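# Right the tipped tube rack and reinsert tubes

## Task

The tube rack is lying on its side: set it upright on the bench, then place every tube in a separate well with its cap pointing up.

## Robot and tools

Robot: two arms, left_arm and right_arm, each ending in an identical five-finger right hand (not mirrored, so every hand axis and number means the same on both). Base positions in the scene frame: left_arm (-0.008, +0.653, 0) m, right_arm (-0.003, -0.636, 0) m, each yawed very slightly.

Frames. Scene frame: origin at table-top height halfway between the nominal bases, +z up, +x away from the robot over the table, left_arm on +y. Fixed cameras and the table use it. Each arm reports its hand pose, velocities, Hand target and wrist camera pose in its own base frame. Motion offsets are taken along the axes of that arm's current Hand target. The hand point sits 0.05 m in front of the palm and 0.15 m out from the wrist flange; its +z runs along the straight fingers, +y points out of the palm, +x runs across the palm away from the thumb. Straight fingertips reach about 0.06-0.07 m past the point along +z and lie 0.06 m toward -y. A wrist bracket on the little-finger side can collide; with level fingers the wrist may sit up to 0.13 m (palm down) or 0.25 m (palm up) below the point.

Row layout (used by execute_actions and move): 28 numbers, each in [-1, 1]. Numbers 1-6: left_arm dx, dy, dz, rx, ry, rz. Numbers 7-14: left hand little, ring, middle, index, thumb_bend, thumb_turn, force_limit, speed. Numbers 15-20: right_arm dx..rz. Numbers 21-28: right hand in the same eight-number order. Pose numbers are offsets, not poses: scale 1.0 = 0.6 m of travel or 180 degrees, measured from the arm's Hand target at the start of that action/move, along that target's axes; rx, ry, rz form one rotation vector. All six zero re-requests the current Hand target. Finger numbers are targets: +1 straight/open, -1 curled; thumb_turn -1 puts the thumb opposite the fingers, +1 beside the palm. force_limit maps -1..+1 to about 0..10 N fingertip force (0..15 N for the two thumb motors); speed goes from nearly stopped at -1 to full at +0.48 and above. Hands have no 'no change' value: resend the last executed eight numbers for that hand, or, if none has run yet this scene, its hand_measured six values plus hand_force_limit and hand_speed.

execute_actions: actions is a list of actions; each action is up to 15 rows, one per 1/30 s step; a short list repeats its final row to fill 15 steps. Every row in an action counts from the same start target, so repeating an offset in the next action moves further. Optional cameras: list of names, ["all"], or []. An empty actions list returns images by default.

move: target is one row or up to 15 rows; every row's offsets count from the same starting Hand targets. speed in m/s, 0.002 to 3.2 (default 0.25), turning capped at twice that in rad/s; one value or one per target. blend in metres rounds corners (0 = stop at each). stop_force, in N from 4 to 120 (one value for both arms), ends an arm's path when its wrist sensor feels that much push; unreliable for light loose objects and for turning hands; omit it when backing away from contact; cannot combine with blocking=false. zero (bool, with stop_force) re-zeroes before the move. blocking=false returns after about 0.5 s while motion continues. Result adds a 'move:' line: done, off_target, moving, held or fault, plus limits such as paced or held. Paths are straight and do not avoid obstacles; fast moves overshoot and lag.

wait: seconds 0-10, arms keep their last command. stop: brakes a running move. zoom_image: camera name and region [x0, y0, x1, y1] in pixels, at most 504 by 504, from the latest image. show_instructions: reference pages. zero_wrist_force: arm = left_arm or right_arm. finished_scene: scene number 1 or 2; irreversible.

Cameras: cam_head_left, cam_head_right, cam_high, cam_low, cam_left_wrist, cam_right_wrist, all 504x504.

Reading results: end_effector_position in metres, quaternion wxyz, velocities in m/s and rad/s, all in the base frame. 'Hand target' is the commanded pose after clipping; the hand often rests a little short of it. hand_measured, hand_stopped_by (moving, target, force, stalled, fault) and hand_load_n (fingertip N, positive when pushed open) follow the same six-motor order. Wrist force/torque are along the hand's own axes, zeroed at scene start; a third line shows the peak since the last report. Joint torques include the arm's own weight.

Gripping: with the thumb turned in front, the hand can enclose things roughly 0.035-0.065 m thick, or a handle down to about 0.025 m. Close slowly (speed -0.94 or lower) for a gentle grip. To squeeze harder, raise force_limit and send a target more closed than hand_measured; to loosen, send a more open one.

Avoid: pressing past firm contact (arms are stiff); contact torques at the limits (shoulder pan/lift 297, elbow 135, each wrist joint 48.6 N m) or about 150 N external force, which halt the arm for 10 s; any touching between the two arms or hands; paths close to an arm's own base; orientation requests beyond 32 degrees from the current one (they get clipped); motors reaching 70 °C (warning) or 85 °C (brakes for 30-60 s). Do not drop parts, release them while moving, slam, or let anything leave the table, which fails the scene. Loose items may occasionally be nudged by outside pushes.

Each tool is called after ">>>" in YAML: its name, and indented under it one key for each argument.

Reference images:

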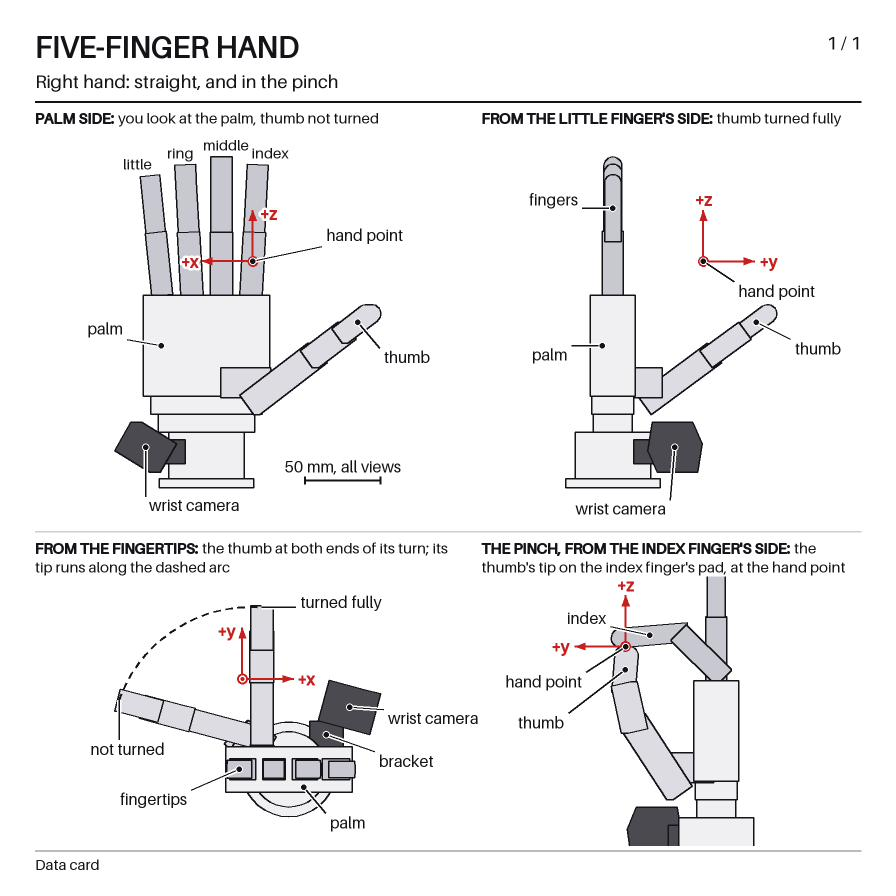

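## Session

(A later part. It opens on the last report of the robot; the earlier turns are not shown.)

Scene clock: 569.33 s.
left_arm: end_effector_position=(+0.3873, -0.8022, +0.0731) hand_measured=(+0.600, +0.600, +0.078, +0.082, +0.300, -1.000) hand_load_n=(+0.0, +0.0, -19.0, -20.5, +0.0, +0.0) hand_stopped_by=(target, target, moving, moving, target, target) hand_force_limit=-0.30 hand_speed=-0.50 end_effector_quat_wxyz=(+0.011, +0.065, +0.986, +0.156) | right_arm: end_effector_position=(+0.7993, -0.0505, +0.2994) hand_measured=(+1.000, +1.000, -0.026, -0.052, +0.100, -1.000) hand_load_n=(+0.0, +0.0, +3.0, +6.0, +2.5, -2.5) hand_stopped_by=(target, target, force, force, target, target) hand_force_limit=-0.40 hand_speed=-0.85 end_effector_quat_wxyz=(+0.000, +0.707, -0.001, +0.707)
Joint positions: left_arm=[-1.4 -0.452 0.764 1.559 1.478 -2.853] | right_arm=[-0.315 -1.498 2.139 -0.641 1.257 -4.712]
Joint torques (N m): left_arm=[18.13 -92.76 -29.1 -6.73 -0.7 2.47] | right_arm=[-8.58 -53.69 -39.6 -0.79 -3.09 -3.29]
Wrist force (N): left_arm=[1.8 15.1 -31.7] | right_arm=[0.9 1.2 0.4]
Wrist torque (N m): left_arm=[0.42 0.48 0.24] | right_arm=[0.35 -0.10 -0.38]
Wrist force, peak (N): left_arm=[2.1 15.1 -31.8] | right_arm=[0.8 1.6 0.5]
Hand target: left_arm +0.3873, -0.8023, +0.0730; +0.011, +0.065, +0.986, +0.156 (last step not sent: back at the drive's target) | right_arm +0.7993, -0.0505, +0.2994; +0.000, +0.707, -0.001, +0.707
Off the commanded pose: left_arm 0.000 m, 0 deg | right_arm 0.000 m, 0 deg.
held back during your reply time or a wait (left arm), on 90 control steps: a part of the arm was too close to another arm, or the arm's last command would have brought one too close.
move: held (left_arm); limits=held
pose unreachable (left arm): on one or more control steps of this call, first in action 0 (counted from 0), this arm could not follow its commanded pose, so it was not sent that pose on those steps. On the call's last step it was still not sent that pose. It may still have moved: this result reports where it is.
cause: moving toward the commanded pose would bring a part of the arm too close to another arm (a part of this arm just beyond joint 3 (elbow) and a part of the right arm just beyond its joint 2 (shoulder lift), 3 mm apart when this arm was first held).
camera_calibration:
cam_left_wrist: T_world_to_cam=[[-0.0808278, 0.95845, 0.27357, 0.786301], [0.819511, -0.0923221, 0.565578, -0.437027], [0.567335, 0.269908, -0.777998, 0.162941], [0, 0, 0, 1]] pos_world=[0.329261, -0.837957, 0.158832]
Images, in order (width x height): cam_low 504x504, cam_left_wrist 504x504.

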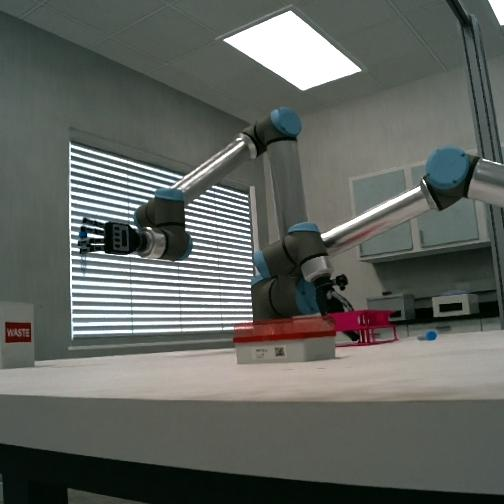

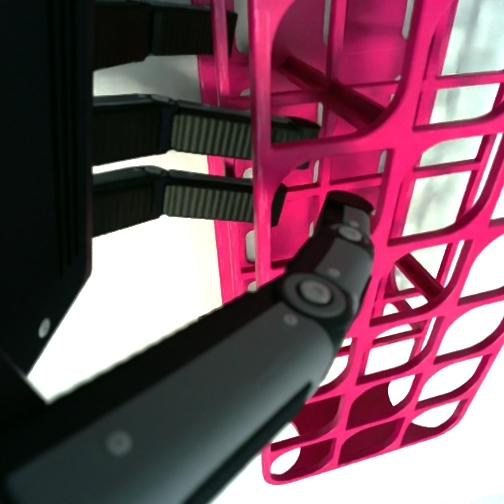

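>>> move:
  target:
    - [0,0,0,0,0,0,0.6,0.6,0.0,0.0,0.3,-1,-0.3,-0.5,0,0,0,0,0,0,1,1,-0.3,-0.3,0.1,-1,-0.4,-0.85]
  cameras: ["cam_left_wrist"]
  speed: 0.02

Scene clock: 571.67 s.
left_arm: end_effector_position=(+0.3873, -0.8023, +0.0728) hand_measured=(+0.600, +0.600, +0.000, +0.000, +0.300, -1.000) hand_load_n=(+0.0, +0.0, +0.5, +0.0, +0.0, +0.0) hand_stopped_by=(target, target, target, target, target, target) hand_force_limit=-0.30 hand_speed=-0.50 end_effector_quat_wxyz=(+0.011, +0.065, +0.986, +0.156) | right_arm: end_effector_position=(+0.7993, -0.0505, +0.2994) hand_measured=(+1.000, +1.000, -0.026, -0.052, +0.100, -1.000) hand_load_n=(+0.0, +0.5, +2.5, +6.0, +3.0, -2.5) hand_stopped_by=(target, target, force, force, target, target) hand_force_limit=-0.40 hand_speed=-0.85 end_effector_quat_wxyz=(+0.000, +0.707, -0.001, +0.707)
Joint positions: left_arm=[-1.4 -0.452 0.764 1.559 1.478 -2.853] | right_arm=[-0.315 -1.498 2.139 -0.641 1.257 -4.712]
Joint torques (N m): left_arm=[13.6 -114.86 -32 6.33 2.29 2.89] | right_arm=[-8.88 -53.92 -38.94 -0.83 -3.12 -3.52]
Wrist force (N): left_arm=[-1.4 1.2 -0.2] | right_arm=[0.4 0.8 0.4]
Wrist torque (N m): left_arm=[0.20 0.20 -0.04] | right_arm=[0.29 -0.05 -0.42]
Wrist force, peak (N): left_arm=[2.1 15.7 -33.0] | right_arm=[0.8 1.0 0.9]
Hand target: left_arm +0.3873, -0.8023, +0.0729; +0.011, +0.065, +0.986, +0.156 (last step not sent: back at the drive's target) | right_arm +0.7993, -0.0505, +0.2994; +0.000, +0.707, -0.001, +0.707
Off the commanded pose: left_arm 0.000 m, 0 deg | right_arm 0.000 m, 0 deg.
held back during your reply time or a wait (left arm), on 35 control steps: a part of the arm was too close to another arm, or the arm's last command would have brought one too close.
move: held (left_arm); limits=held
pose unreachable (left arm): on one or more control steps of this call, first in action 0 (counted from 0), this arm could not follow its commanded pose, so it was not sent that pose on those steps. On the call's last step it was still not sent that pose. It may still have moved: this result reports where it is.
cause: moving toward the commanded pose would bring a part of the arm too close to another arm (a part of this arm just beyond joint 3 (elbow) and a part of the right arm just beyond its joint 2 (shoulder lift), 3 mm apart when this arm was first held).
camera_calibration:
cam_left_wrist: T_world_to_cam=[[-0.0808735, 0.958561, 0.273168, 0.78653], [0.819503, -0.0920514, 0.565634, -0.436692], [0.56734, 0.269607, -0.778099, 0.162546], [0, 0, 0, 1]] pos_world=[0.329261, -0.837958, 0.15863]
Images, in order (width x height): cam_left_wrist 504x504.

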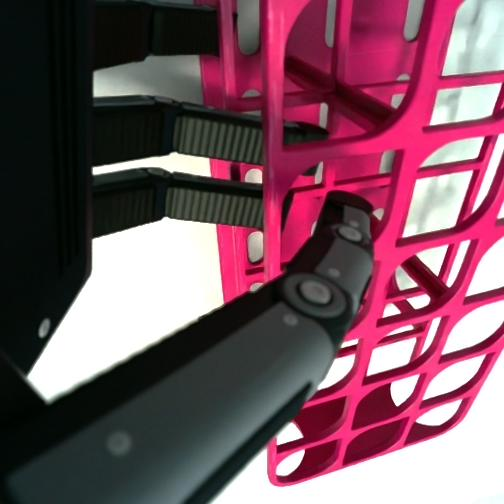

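>>> move:
  target:
    - [0,0,0,0,0,0,0.6,0.6,0.0,0.0,1,-1,-0.3,-0.5,0,0.5712,-0.1693,-0.1432,0,0,1,1,-0.3,-0.3,0.1,-1,-0.4,-0.85]
  cameras: ["all"]
  speed: 0.2

Scene clock: 582.00 s.
left_arm: end_effector_position=(+0.3873, -0.8023, +0.0729) hand_measured=(+0.600, +0.600, +0.000, +0.000, +1.000, -1.000) hand_load_n=(+0.0, +0.0, +0.0, +0.0, +0.0, +0.0) hand_stopped_by=(target, target, target, target, target, target) hand_force_limit=-0.30 hand_speed=-0.50 end_effector_quat_wxyz=(+0.011, +0.065, +0.986, +0.156) | right_arm: end_effector_position=(+0.7993, -0.0505, +0.2994) hand_measured=(+1.000, +1.000, -0.026, -0.052, +0.100, -1.000) hand_load_n=(+0.0, +0.0, +2.5, +6.0, +3.0, -2.5) hand_stopped_by=(target, target, force, force, target, target) hand_force_limit=-0.40 hand_speed=-0.85 end_effector_quat_wxyz=(+0.000, +0.707, -0.001, +0.707)
Joint positions: left_arm=[-1.4 -0.452 0.764 1.559 1.478 -2.853] | right_arm=[-0.315 -1.498 2.139 -0.641 1.257 -4.712]
Joint torques (N m): left_arm=[15.36 -127.29 -35.19 6.29 -2.47 2.76] | right_arm=[-8.75 -52.87 -40.08 -1 -3.08 -3.37]
Wrist force (N): left_arm=[-0.9 1.0 0.1] | right_arm=[0.2 0.9 0.4]
Wrist torque (N m): left_arm=[0.16 0.13 -0.02] | right_arm=[0.30 -0.01 -0.42]
Wrist force, peak (N): left_arm=[-1.6 1.3 -0.3] | right_arm=[0.5 1.5 0.4]
Hand target: left_arm +0.3873, -0.8023, +0.0729; +0.011, +0.065, +0.986, +0.156 (last step not sent: back at the drive's target) | right_arm +0.7993, -0.0505, +0.2994; +0.000, +0.707, -0.001, +0.707 (last step not sent: back at the drive's target)
Off the commanded pose: left_arm 0.000 m, 0 deg | right_arm 0.357 m, 26 deg.
previous command not reached (left arm): moving toward its pose would have brought a part of the arm too close to another arm.
move: held (left_arm), held (right_arm; a check stopped the path); limits=held
pose unreachable (left arm): on one or more control steps of this call, first in action 0 (counted from 0), this arm could not follow its commanded pose, so it was not sent that pose on those steps. On the call's last step it was still not sent that pose. It may still have moved: this result reports where it is.
cause: moving toward the commanded pose would bring a part of the arm too close to another arm (a part of this arm just beyond joint 3 (elbow) and a part of the right arm just beyond its joint 2 (shoulder lift), where that arm would come to rest).
pose unreachable (right arm): on one or more control steps of this call, first in action 0 (counted from 0), this arm could not follow its commanded pose, so it was not sent that pose on those steps. On the call's last step it was still not sent that pose. It may still have moved: this result reports where it is.
cause: moving toward the commanded pose would bring a part of the arm too close to another arm (a part of this arm just beyond joint 2 (shoulder lift) and a part of the left arm just beyond its joint 3 (elbow), at the place that arm is still heading or pushing toward).
camera_calibration:
cam_left_wrist: T_world_to_cam=[[-0.0808182, 0.958554, 0.273207, 0.786473], [0.819509, -0.0921163, 0.565615, -0.436802], [0.567339, 0.269607, -0.778099, 0.162625], [0, 0, 0, 1]] pos_world=[0.329261, -0.837958, 0.15873]
cam_right_wrist: T_world_to_cam=[[-0.0263515, -0.964037, 0.264459, -0.107569], [-0.468089, -0.221857, -0.855378, 0.616102], [0.883288, -0.146331, -0.445409, -0.471188], [0, 0, 0, 1]] pos_world=[0.701751, -0.0359634, 0.345577]

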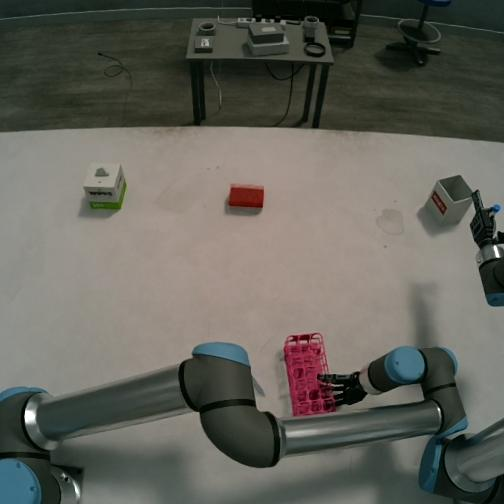

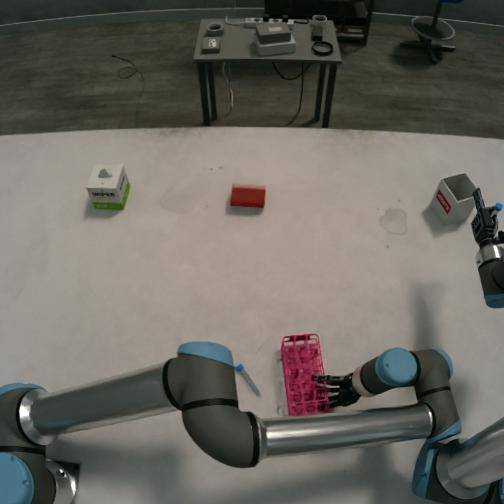

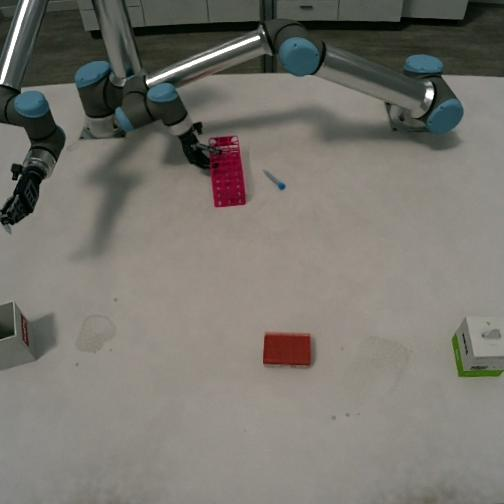

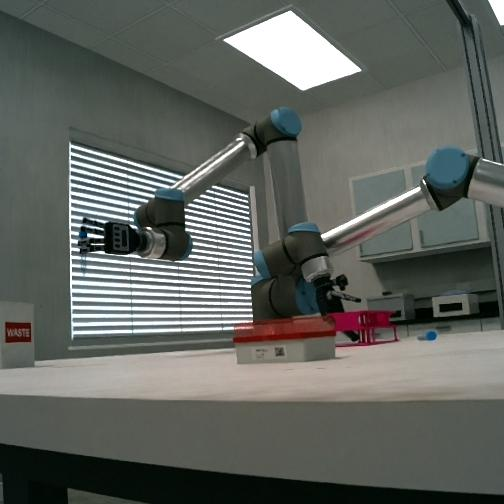

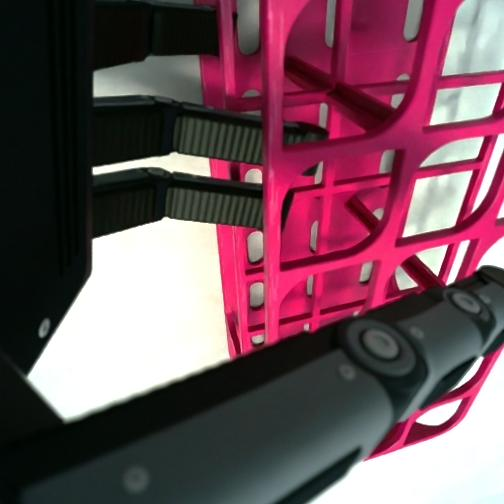

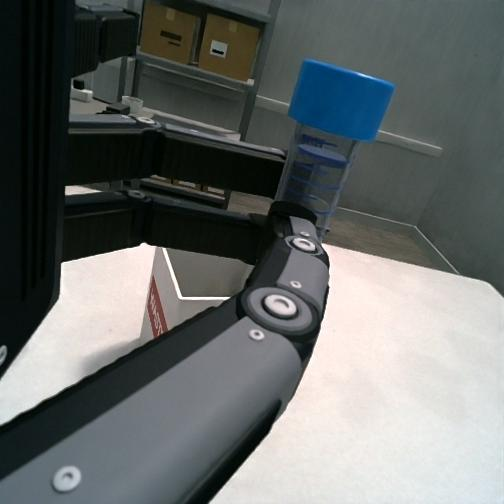

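>>> move:
  target:
    - [0,0,0,0.0889,0,0,0.6,0.6,0.05,0.05,1,-1,-0.3,-0.5,0,0,0,0,0,0,1,1,-0.3,-0.3,0.1,-1,-0.4,-0.85]
    - [0,-0.0481,-0.0135,0.0889,0,0,0.6,0.6,0.05,0.05,1,-1,-0.3,-0.5,0,0,0,0,0,0,1,1,-0.3,-0.3,0.1,-1,-0.4,-0.85]
  cameras: ["cam_left_wrist","cam_low"]
  speed: 0.08
  stop_force: 7

Scene clock: 603.27 s.
left_arm: end_effector_position=(+0.3834, -0.8320, +0.0718) hand_measured=(+0.600, +0.600, +0.050, +0.048, +1.000, -1.000) hand_load_n=(+0.0, +0.0, -7.0, -13.0, +0.0, +0.0) hand_stopped_by=(target, target, target, target, target, target) hand_force_limit=-0.30 hand_speed=-0.50 end_effector_quat_wxyz=(+0.002, +0.066, +0.998, +0.017) | right_arm: end_effector_position=(+0.7993, -0.0505, +0.2994) hand_measured=(+1.000, +1.000, -0.026, -0.052, +0.100, -1.000) hand_load_n=(+0.0, +0.0, +2.5, +6.0, +3.0, -2.5) hand_stopped_by=(target, target, force, force, target, target) hand_force_limit=-0.40 hand_speed=-0.85 end_effector_quat_wxyz=(+0.000, +0.707, -0.001, +0.707)
Joint positions: left_arm=[-1.387 -0.559 0.867 1.296 1.559 -2.826] | right_arm=[-0.315 -1.498 2.139 -0.641 1.257 -4.712]
Joint torques (N m): left_arm=[19.89 -94.26 -17.29 3.78 4.25 2] | right_arm=[-8.98 -53.4 -39.67 -0.92 -3.04 -3.42]
Wrist force (N): left_arm=[-0.6 -1.7 -17.0] | right_arm=[0.4 0.8 0.6]
Wrist torque (N m): left_arm=[0.27 0.33 0.13] | right_arm=[0.27 -0.04 -0.42]
Wrist force, peak (N): left_arm=[-2.5 -2.1 -17.3] | right_arm=[1.3 0.9 0.1]
Hand target: left_arm +0.3834, -0.8320, +0.0717; +0.002, +0.066, +0.998, +0.017 | right_arm +0.7993, -0.0505, +0.2994; +0.000, +0.707, -0.001, +0.707
Off the commanded pose: left_arm 0.000 m, 0 deg | right_arm 0.000 m, 0 deg.
held back during your reply time or a wait (left arm), on 90 control steps: a part of the arm was too close to another arm, or the arm's last command would have brought one too close.
held back during your reply time or a wait (right arm), on 90 control steps: a part of the arm was too close to another arm, or the arm's last command would have brought one too close.
move: done; a check withheld steps on the way to target 1, so it may have been missed; limits=held
pose unreachable (right arm): on one or more control steps of this call, first in action 0 (counted from 0), this arm could not follow its commanded pose, so it was not sent that pose on those steps. It may still have moved: this result reports where it is.
cause: moving toward the commanded pose would bring a part of the arm too close to another arm (a part of this arm just beyond joint 2 (shoulder lift) and a part of the left arm just beyond its joint 3 (elbow), 3 mm apart when this arm was first held).
camera_calibration:
cam_left_wrist: T_world_to_cam=[[-0.075449, 0.997143, 0.00351265, 0.864345], [0.839951, 0.0616558, 0.539148, -0.313669], [0.537391, 0.0436287, -0.842204, -0.0000466871], [0, 0, 0, 1]] pos_world=[0.328706, -0.842534, 0.166039]
Images, in order (width x height): cam_low 504x504, cam_left_wrist 504x504.

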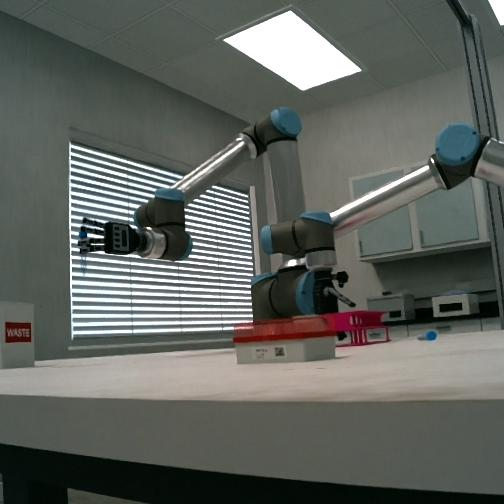

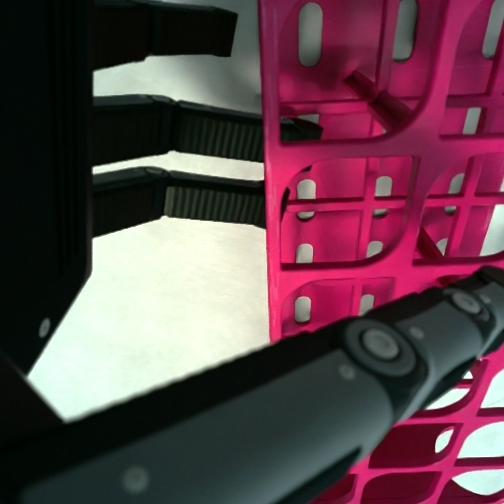

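>>> move:
  target:
    - [0,0,-0.0133,0,0,0,0.6,0.6,0.0,0.0,1,-1,-0.3,-0.5,0,0,0,0,0,0,1,1,-0.3,-0.3,0.1,-1,-0.4,-0.85]
  cameras: ["cam_left_wrist"]
  speed: 0.05

Scene clock: 608.50 s.
left_arm: end_effector_position=(+0.3834, -0.8322, +0.0799) hand_measured=(+0.600, +0.600, +0.000, +0.000, +1.000, -1.000) hand_load_n=(+0.0, +0.0, +0.0, +0.0, +0.0, +0.0) hand_stopped_by=(target, target, target, target, target, target) hand_force_limit=-0.30 hand_speed=-0.50 end_effector_quat_wxyz=(+0.002, +0.066, +0.998, +0.017) | right_arm: end_effector_position=(+0.7993, -0.0505, +0.2994) hand_measured=(+1.000, +1.000, -0.026, -0.052, +0.100, -1.000) hand_load_n=(+0.0, +0.0, +2.5, +6.0, +3.0, -2.0) hand_stopped_by=(target, target, force, force, target, target) hand_force_limit=-0.40 hand_speed=-0.85 end_effector_quat_wxyz=(+0.000, +0.707, -0.001, +0.707)
Joint positions: left_arm=[-1.387 -0.564 0.861 1.306 1.559 -2.827] | right_arm=[-0.315 -1.498 2.139 -0.641 1.257 -4.712]
Joint torques (N m): left_arm=[-10.25 -107.79 -46.69 2.77 3.03 -1.84] | right_arm=[-9.02 -53.49 -38.95 -0.88 -3.04 -3.33]
Wrist force (N): left_arm=[-1.0 1.0 -0.1] | right_arm=[0.3 0.4 0.2]
Wrist torque (N m): left_arm=[0.16 0.16 0.14] | right_arm=[0.25 -0.02 -0.44]
Wrist force, peak (N): left_arm=[-0.5 -2.1 -17.3] | right_arm=[1.0 1.4 0.3]
Hand target: left_arm +0.3833, -0.8322, +0.0797; +0.002, +0.066, +0.998, +0.017 | right_arm +0.7993, -0.0505, +0.2994; +0.000, +0.707, -0.001, +0.707
Off the commanded pose: left_arm 0.000 m, 0 deg | right_arm 0.000 m, 0 deg.
move: done
camera_calibration:
cam_left_wrist: T_world_to_cam=[[-0.0755032, 0.997139, 0.0035962, 0.864615], [0.839948, 0.0616562, 0.539153, -0.318017], [0.537389, 0.0437284, -0.8422, 0.00687272], [0, 0, 0, 1]] pos_world=[0.328706, -0.842834, 0.174139]
Images, in order (width x height): cam_left_wrist 504x504.

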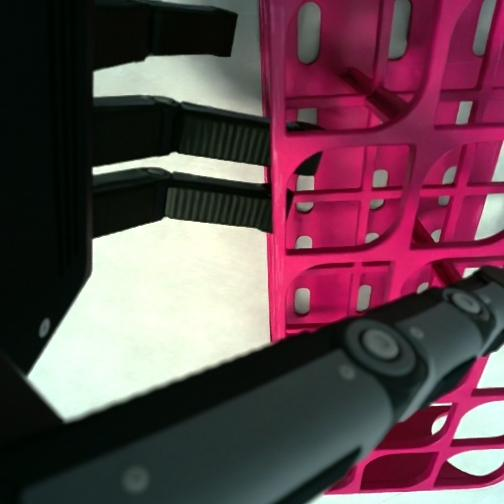

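>>> move:
  target:
    - [0,-0.055,0,0,0,0,0.6,0.6,0.0,0.0,1,-1,-0.3,-0.5,0,0,0,0,0,0,1,1,-0.3,-0.3,0.1,-1,-0.4,-0.85]
  cameras: ["cam_left_wrist","cam_low","cam_high"]
  speed: 0.05
  stop_force: 5

Scene clock: 612.20 s.
left_arm: end_effector_position=(+0.3790, -0.8649, +0.0786) hand_measured=(+0.600, +0.600, +0.000, +0.000, +1.000, -1.000) hand_load_n=(+0.0, +0.0, +0.0, +0.0, -0.5, +0.0) hand_stopped_by=(target, target, target, target, target, target) hand_force_limit=-0.30 hand_speed=-0.50 end_effector_quat_wxyz=(+0.002, +0.066, +0.998, +0.017) | right_arm: end_effector_position=(+0.7993, -0.0505, +0.2994) hand_measured=(+1.000, +1.000, -0.026, -0.052, +0.100, -1.000) hand_load_n=(+0.0, +0.0, +2.5, +6.0, +3.0, -2.5) hand_stopped_by=(target, target, force, force, target, target) hand_force_limit=-0.40 hand_speed=-0.85 end_effector_quat_wxyz=(+0.000, +0.707, -0.001, +0.707)
Joint positions: left_arm=[-1.398 -0.498 0.735 1.367 1.559 -2.837] | right_arm=[-0.315 -1.498 2.139 -0.641 1.257 -4.712]
Joint torques (N m): left_arm=[20.43 -126.97 -25.16 1.9 3.11 2.04] | right_arm=[-9.15 -54.19 -38.82 -0.87 -3.04 -3.47]
Wrist force (N): left_arm=[-1.4 0.9 -0.2] | right_arm=[0.7 0.6 0.5]
Wrist torque (N m): left_arm=[0.15 0.21 0.12] | right_arm=[0.26 -0.08 -0.41]
Wrist force, peak (N): left_arm=[-1.3 1.5 -0.5] | right_arm=[1.0 1.0 0.8]
Hand target: left_arm +0.3790, -0.8649, +0.0786; +0.002, +0.066, +0.998, +0.017 | right_arm +0.7993, -0.0505, +0.2994; +0.000, +0.707, -0.001, +0.707
Off the commanded pose: left_arm 0.000 m, 0 deg | right_arm 0.000 m, 0 deg.
move: done
camera_calibration:
cam_left_wrist: T_world_to_cam=[[-0.0755032, 0.997139, 0.0035962, 0.896893], [0.839948, 0.0616562, 0.539153, -0.311604], [0.537389, 0.0437284, -0.8422, 0.00957229], [0, 0, 0, 1]] pos_world=[0.324306, -0.875534, 0.172839]
Images, in order (width x height): cam_high 504x504, cam_low 504x504, cam_left_wrist 504x504.

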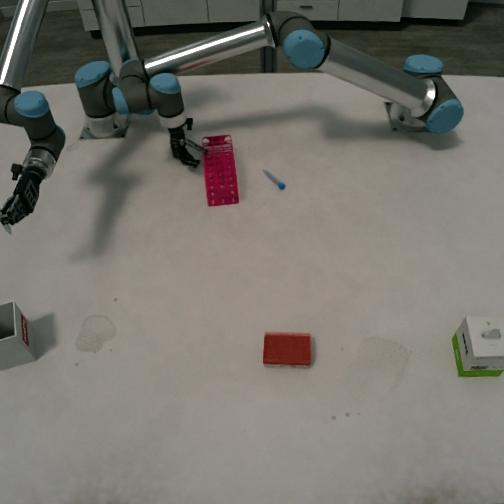

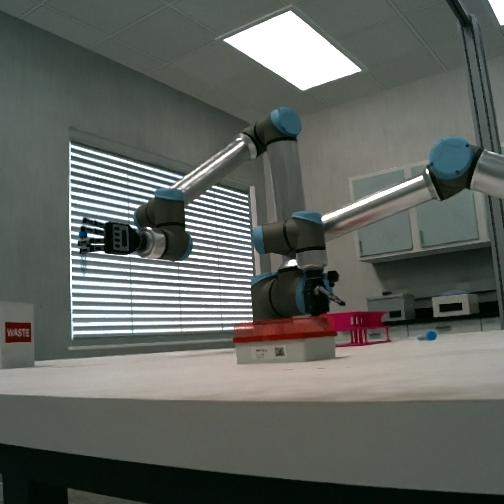

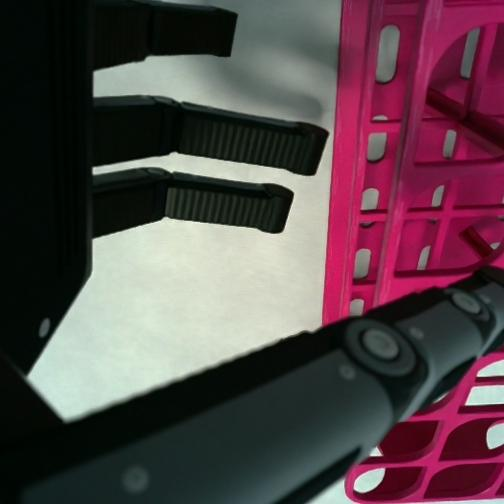

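>>> move:
  target:
    - [0,0.011,-0.3,0,0,0,0.6,0.6,0.0,0.0,1,-1,-0.3,-0.5,0,0,0,0,0,0,1,1,-0.3,-0.3,0.1,-1,-0.4,-0.85]
    - [0,0.45,-0.5,0,0,0,1,1,0.5,0.5,0.4,-1,-0.3,-0.5,0,0,0,0,0,0,1,1,-0.3,-0.3,0.1,-1,-0.4,-0.85]
  cameras: ["all"]
  speed: 0.25

Scene clock: 620.17 s.
left_arm: end_effector_position=(+0.4128, -0.6077, +0.3878) hand_measured=(+1.000, +1.000, +0.500, +0.500, +0.400, -1.000) hand_load_n=(+0.0, +0.0, +0.0, +0.0, +0.0, +0.0) hand_stopped_by=(target, target, target, target, target, target) hand_force_limit=-0.30 hand_speed=-0.50 end_effector_quat_wxyz=(+0.002, +0.066, +0.998, +0.017) | right_arm: end_effector_position=(+0.7993, -0.0505, +0.2994) hand_measured=(+1.000, +1.000, -0.026, -0.052, +0.100, -1.000) hand_load_n=(+0.0, +0.0, +3.0, +6.0, +3.0, -2.5) hand_stopped_by=(target, target, force, force, target, target) hand_force_limit=-0.40 hand_speed=-0.85 end_effector_quat_wxyz=(+0.000, +0.707, -0.001, +0.707)
Joint positions: left_arm=[-1.293 -1.057 1.172 1.487 1.556 -2.732] | right_arm=[-0.315 -1.498 2.139 -0.641 1.257 -4.712]
Joint torques (N m): left_arm=[-22.24 -94.63 -30.83 2.63 2.11 -2.21] | right_arm=[-8.13 -51.68 -38.55 -1.04 -2.99 -3.24]
Wrist force (N): left_arm=[-1.3 0.7 -0.4] | right_arm=[0.9 0.4 0.7]
Wrist torque (N m): left_arm=[0.17 0.18 0.04] | right_arm=[0.21 -0.12 -0.40]
Wrist force, peak (N): left_arm=[-1.1 3.3 -1.7] | right_arm=[0.3 1.4 0.8]
Hand target: left_arm +0.4128, -0.6077, +0.3877; +0.002, +0.066, +0.998, +0.017 | right_arm +0.7993, -0.0505, +0.2994; +0.000, +0.707, -0.001, +0.707
Off the commanded pose: left_arm 0.000 m, 0 deg | right_arm 0.000 m, 0 deg.
move: done
camera_calibration:
cam_left_wrist: T_world_to_cam=[[-0.0754567, 0.997143, 0.00350925, 0.641898], [0.839921, 0.0616617, 0.539194, -0.522566], [0.537437, 0.0436333, -0.842174, 0.240481], [0, 0, 0, 1]] pos_world=[0.358106, -0.618334, 0.482039]
cam_right_wrist: T_world_to_cam=[[-0.0263515, -0.964037, 0.264459, -0.107569], [-0.468089, -0.221857, -0.855378, 0.616102], [0.883288, -0.146331, -0.445409, -0.471188], [0, 0, 0, 1]] pos_world=[0.701751, -0.0359634, 0.345577]

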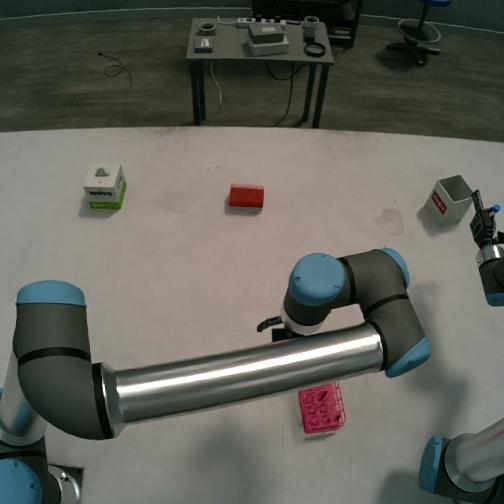

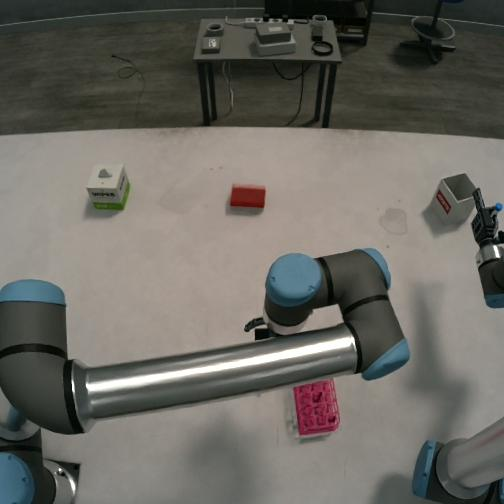

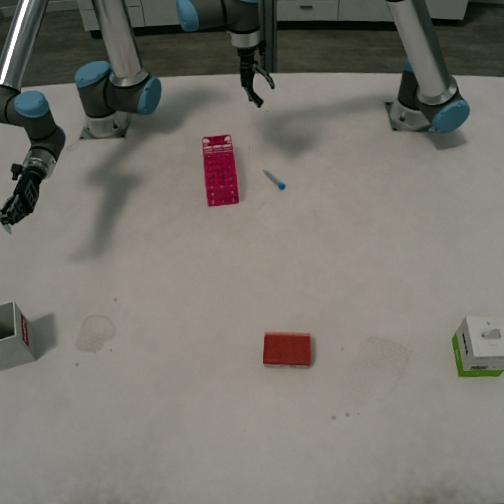

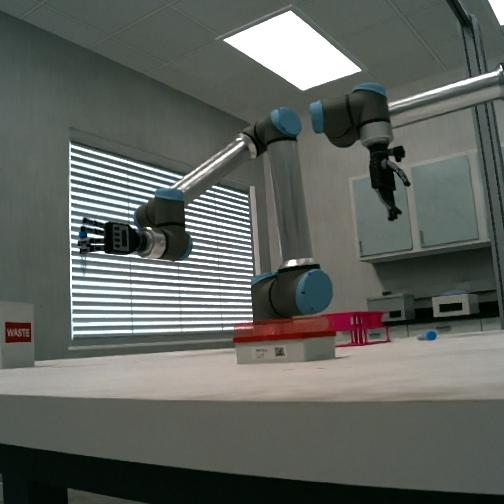

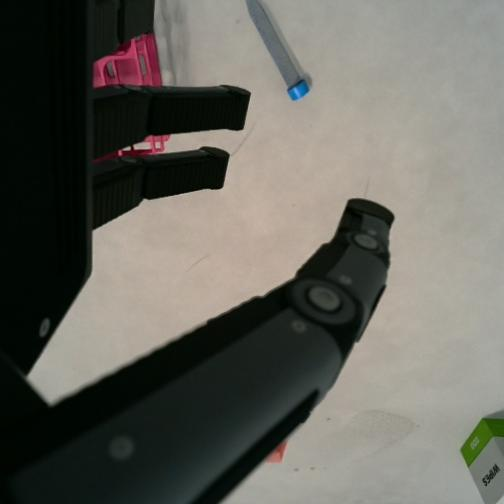

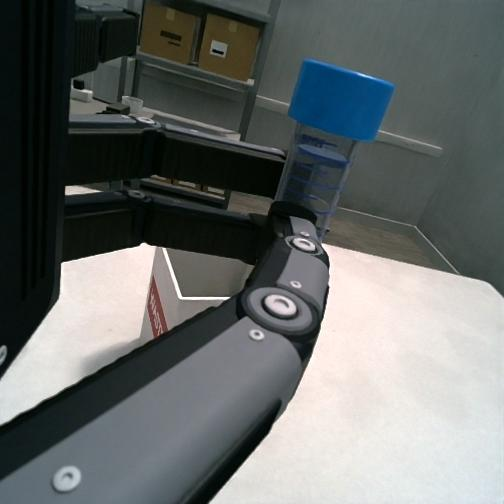

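>>> move:
  target:
    - [-0.333,0.9167,0.05,0,0,0,1,1,0.5,0.5,0.4,-1,-0.3,-0.5,0,0,0,0,0,0,1,1,-0.3,-0.3,0.1,-1,-0.4,-0.85]
  cameras: ["cam_head_left","cam_head_right","cam_high"]
  speed: 0.35

>>> zoom_image:
  camera: "cam_head_left"
  region: [230, 310, 360, 440]

>>> zoom_image:
  camera: "cam_high"
  region: [190, 110, 300, 220]

Scene clock: 659.17 s.
left_arm: end_effector_position=(+0.6833, -0.0882, +0.3770) hand_measured=(+1.000, +1.000, +0.500, +0.500, +0.400, -1.000) hand_load_n=(+0.0, +0.0, +0.0, -0.5, +0.0, +0.0) hand_stopped_by=(target, target, target, target, target, target) hand_force_limit=-0.30 hand_speed=-0.50 end_effector_quat_wxyz=(+0.002, +0.066, +0.998, +0.017) | right_arm: end_effector_position=(+0.7993, -0.0505, +0.2994) hand_measured=(+1.000, +1.000, -0.026, -0.052, +0.100, -1.000) hand_load_n=(+0.0, +0.0, +2.5, +6.0, +3.0, -2.5) hand_stopped_by=(target, target, force, force, target, target) hand_force_limit=-0.40 hand_speed=-0.85 end_effector_quat_wxyz=(+0.000, +0.707, -0.001, +0.707)
Joint positions: left_arm=[-0.5 -1.24 1.451 1.371 1.538 -1.939] | right_arm=[-0.315 -1.498 2.139 -0.641 1.257 -4.712]
Joint torques (N m): left_arm=[20.07 -75.95 -25.07 2.83 4.14 1.75] | right_arm=[-9.24 -54.12 -39.04 -0.93 -2.97 -3.52]
Wrist force (N): left_arm=[-1.4 0.7 0.1] | right_arm=[0.6 1.0 0.0]
Wrist torque (N m): left_arm=[0.10 0.15 0.15] | right_arm=[0.34 -0.05 -0.40]
Wrist force, peak (N): left_arm=[-2.5 3.7 0.0] | right_arm=[0.8 1.4 0.5]
Hand target: left_arm +0.6833, -0.0880, +0.3770; +0.002, +0.066, +0.998, +0.017 | right_arm +0.7993, -0.0505, +0.2994; +0.000, +0.707, -0.001, +0.707
Off the commanded pose: left_arm 0.000 m, 0 deg | right_arm 0.000 m, 0 deg.
move: done
Images, in order (width x height): cam_head_left 504x504, cam_head_right 504x504, cam_high 504x504.

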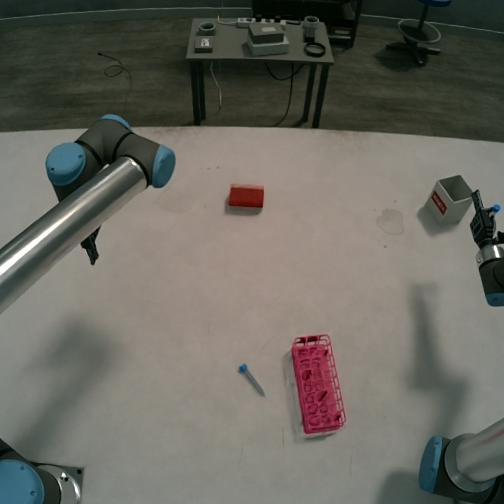

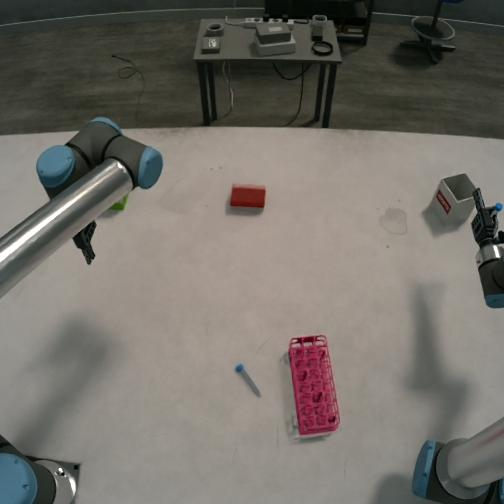

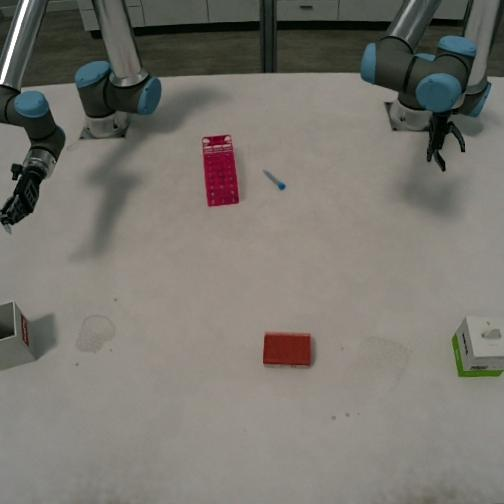

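Scaled by 3.877 from the camera's 504x504 image, which has a finer 720x720 frame.

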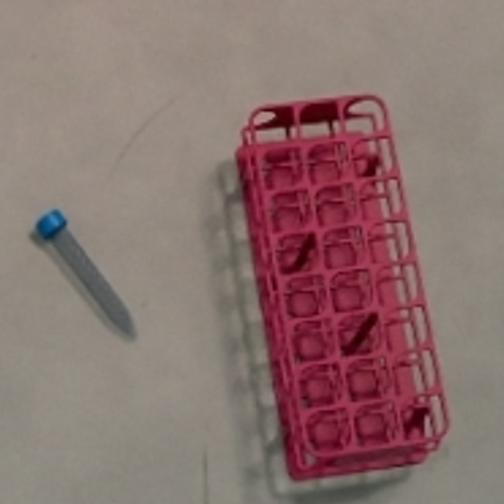

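Scaled by 4.582 from the camera's 504x504 image, which has a finer 720x720 frame.

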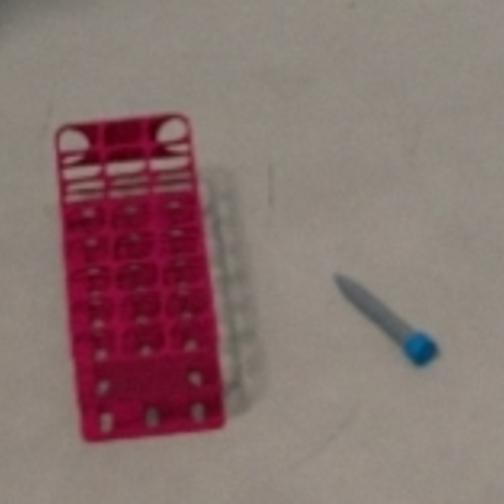

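>>> move:
  target:
    - [0,0,0,0,0,0,1,1,0.5,0.5,0.4,-1,-0.3,-0.5,-0.0657,-0.9925,-0.8322,0,0,0,1,1,-0.3,-0.3,0.1,-1,-0.4,-0.85]
  cameras: ["cam_right_wrist","cam_high","cam_head_left"]
  speed: 0.3

Scene clock: 666.87 s.
left_arm: end_effector_position=(+0.6833, -0.0880, +0.3770) hand_measured=(+1.000, +1.000, +0.500, +0.500, +0.400, -1.000) hand_load_n=(+0.0, +0.0, +0.0, +0.0, +0.0, +0.0) hand_stopped_by=(target, target, target, target, target, target) hand_force_limit=-0.30 hand_speed=-0.50 end_effector_quat_wxyz=(+0.002, +0.066, +0.998, +0.017) | right_arm: end_effector_position=(+0.3006, +0.5455, +0.2601) hand_measured=(+1.000, +1.000, -0.026, -0.052, +0.100, -1.000) hand_load_n=(+0.0, +0.0, +2.5, +5.5, +3.0, -2.5) hand_stopped_by=(target, target, force, force, target, target) hand_force_limit=-0.40 hand_speed=-0.85 end_effector_quat_wxyz=(+0.000, +0.707, +0.000, +0.707)
Joint positions: left_arm=[-0.5 -1.24 1.451 1.371 1.538 -1.939] | right_arm=[1.225 -1.337 2.032 -0.696 2.796 -4.713]
Joint torques (N m): left_arm=[15.27 -79.68 -26.18 1.76 3.59 1.79] | right_arm=[9.18 -33.55 -38.9 -2.75 3.18 1.43]
Wrist force (N): left_arm=[-1.6 0.8 -0.1] | right_arm=[0.8 0.8 -0.1]
Wrist torque (N m): left_arm=[0.12 0.20 0.14] | right_arm=[0.32 -0.08 -0.38]
Wrist force, peak (N): left_arm=[-1.7 0.9 -0.3] | right_arm=[0.9 2.7 2.2]
Hand target: left_arm +0.6833, -0.0880, +0.3770; +0.002, +0.066, +0.998, +0.017 | right_arm +0.3006, +0.5455, +0.2601; +0.000, +0.707, -0.001, +0.707
Off the commanded pose: left_arm 0.000 m, 0 deg | right_arm 0.000 m, 0 deg.
move: done
camera_calibration:
cam_right_wrist: T_world_to_cam=[[-0.02614, -0.964006, 0.264592, 0.464053], [-0.468148, -0.22206, -0.855294, 0.481401], [0.883263, -0.146226, -0.445493, 0.0388856], [0, 0, 0, 1]] pos_world=[0.203151, 0.559936, 0.306277]
Images, in order (width x height): cam_head_left 504x504, cam_high 504x504, cam_right_wrist 504x504.

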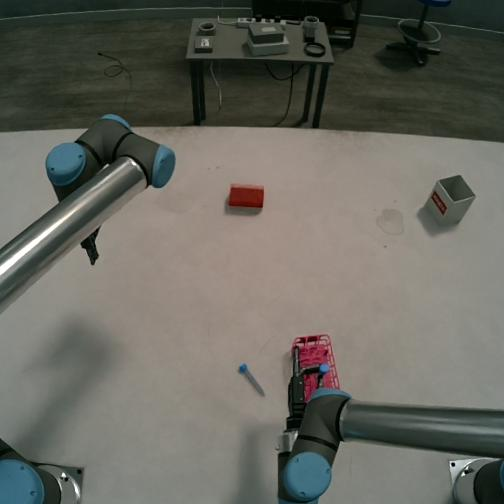

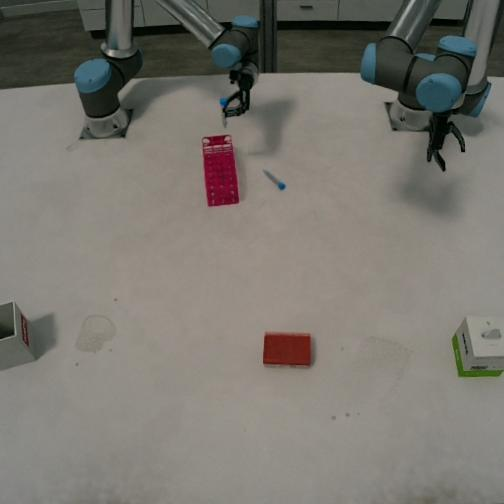

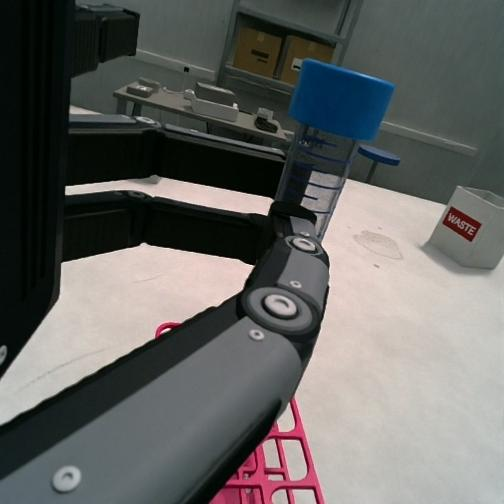

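>>> zoom_image:
  camera: "cam_high"
  region: [190, 70, 290, 170]

>>> zoom_image:
  camera: "cam_head_left"
  region: [260, 320, 380, 440]

>>> execute_actions:
  actions: []
  cameras: ["cam_low"]

>>> zoom_image:
  camera: "cam_low"
  region: [330, 190, 450, 360]

Scaled by 5.040 from the camera's 504x504 image, which has a finer 720x720 frame.

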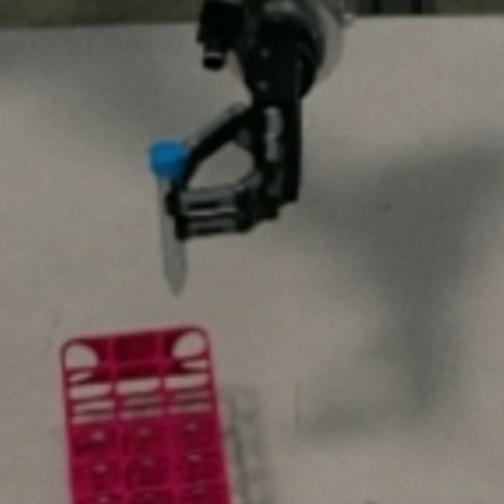

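Scaled by 4.200 from the camera's 504x504 image, which has a finer 720x720 frame.

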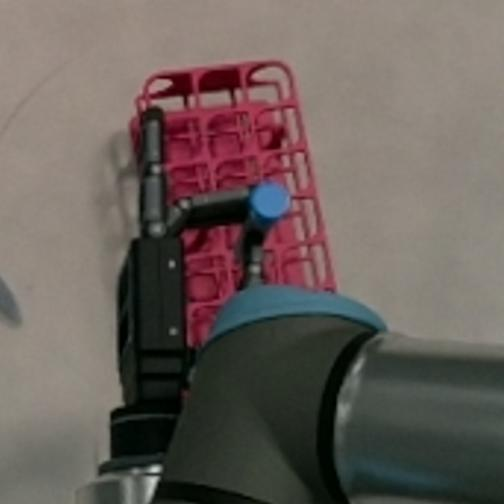

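Scene clock: 678.97 s.
left_arm: end_effector_position=(+0.6833, -0.0880, +0.3770) hand_measured=(+1.000, +1.000, +0.500, +0.500, +0.400, -1.000) hand_load_n=(+0.0, +0.0, +0.0, +0.0, +0.0, +0.0) hand_stopped_by=(target, target, target, target, target, target) hand_force_limit=-0.30 hand_speed=-0.50 end_effector_quat_wxyz=(+0.002, +0.066, +0.998, +0.017) | right_arm: end_effector_position=(+0.3006, +0.5455, +0.2601) hand_measured=(+1.000, +1.000, -0.026, -0.052, +0.100, -1.000) hand_load_n=(+0.0, +0.0, +3.0, +6.0, +3.0, -2.0) hand_stopped_by=(target, target, force, force, target, target) hand_force_limit=-0.40 hand_speed=-0.85 end_effector_quat_wxyz=(+0.000, +0.707, -0.001, +0.707)
Joint positions: left_arm=[-0.5 -1.24 1.451 1.371 1.538 -1.939] | right_arm=[1.225 -1.337 2.031 -0.696 2.796 -4.713]
Joint velocities: within noise
Joint torques (N m): left_arm=[19.2 -82.68 -26.23 1.89 4.06 1.56] | right_arm=[12.91 -33.74 -39.67 -2.55 4.24 -0.98]
Motor temperatures (°C): left_arm=[34 39 31 33 37 40] | right_arm=[40 38 35 43 43 41]
Wrist force (N): left_arm=[-1.6 0.7 -0.1] | right_arm=[0.5 0.5 0.8]
Wrist torque (N m): left_arm=[0.11 0.20 0.14] | right_arm=[0.22 -0.05 -0.42]
Wrist force, peak (N): left_arm=[-1.8 1.0 0.0] | right_arm=[1.1 1.0 0.3]
Hand target: left_arm +0.6833, -0.0880, +0.3770; +0.002, +0.066, +0.998, +0.017 | right_arm +0.3006, +0.5455, +0.2601; +0.000, +0.707, -0.001, +0.707
Off the commanded pose: left_arm 0.000 m, 0 deg | right_arm 0.000 m, 0 deg.
Images, in order (width x height): cam_low 504x504.

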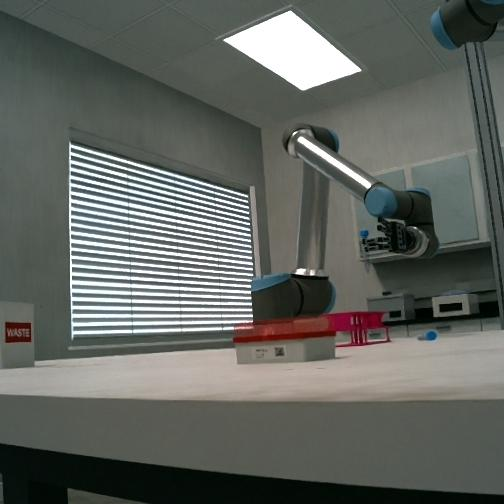

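Scaled by 2.965 from the camera's 504x504 image, which has a finer 720x720 frame.

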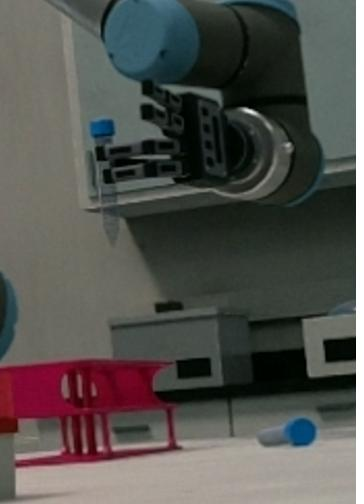

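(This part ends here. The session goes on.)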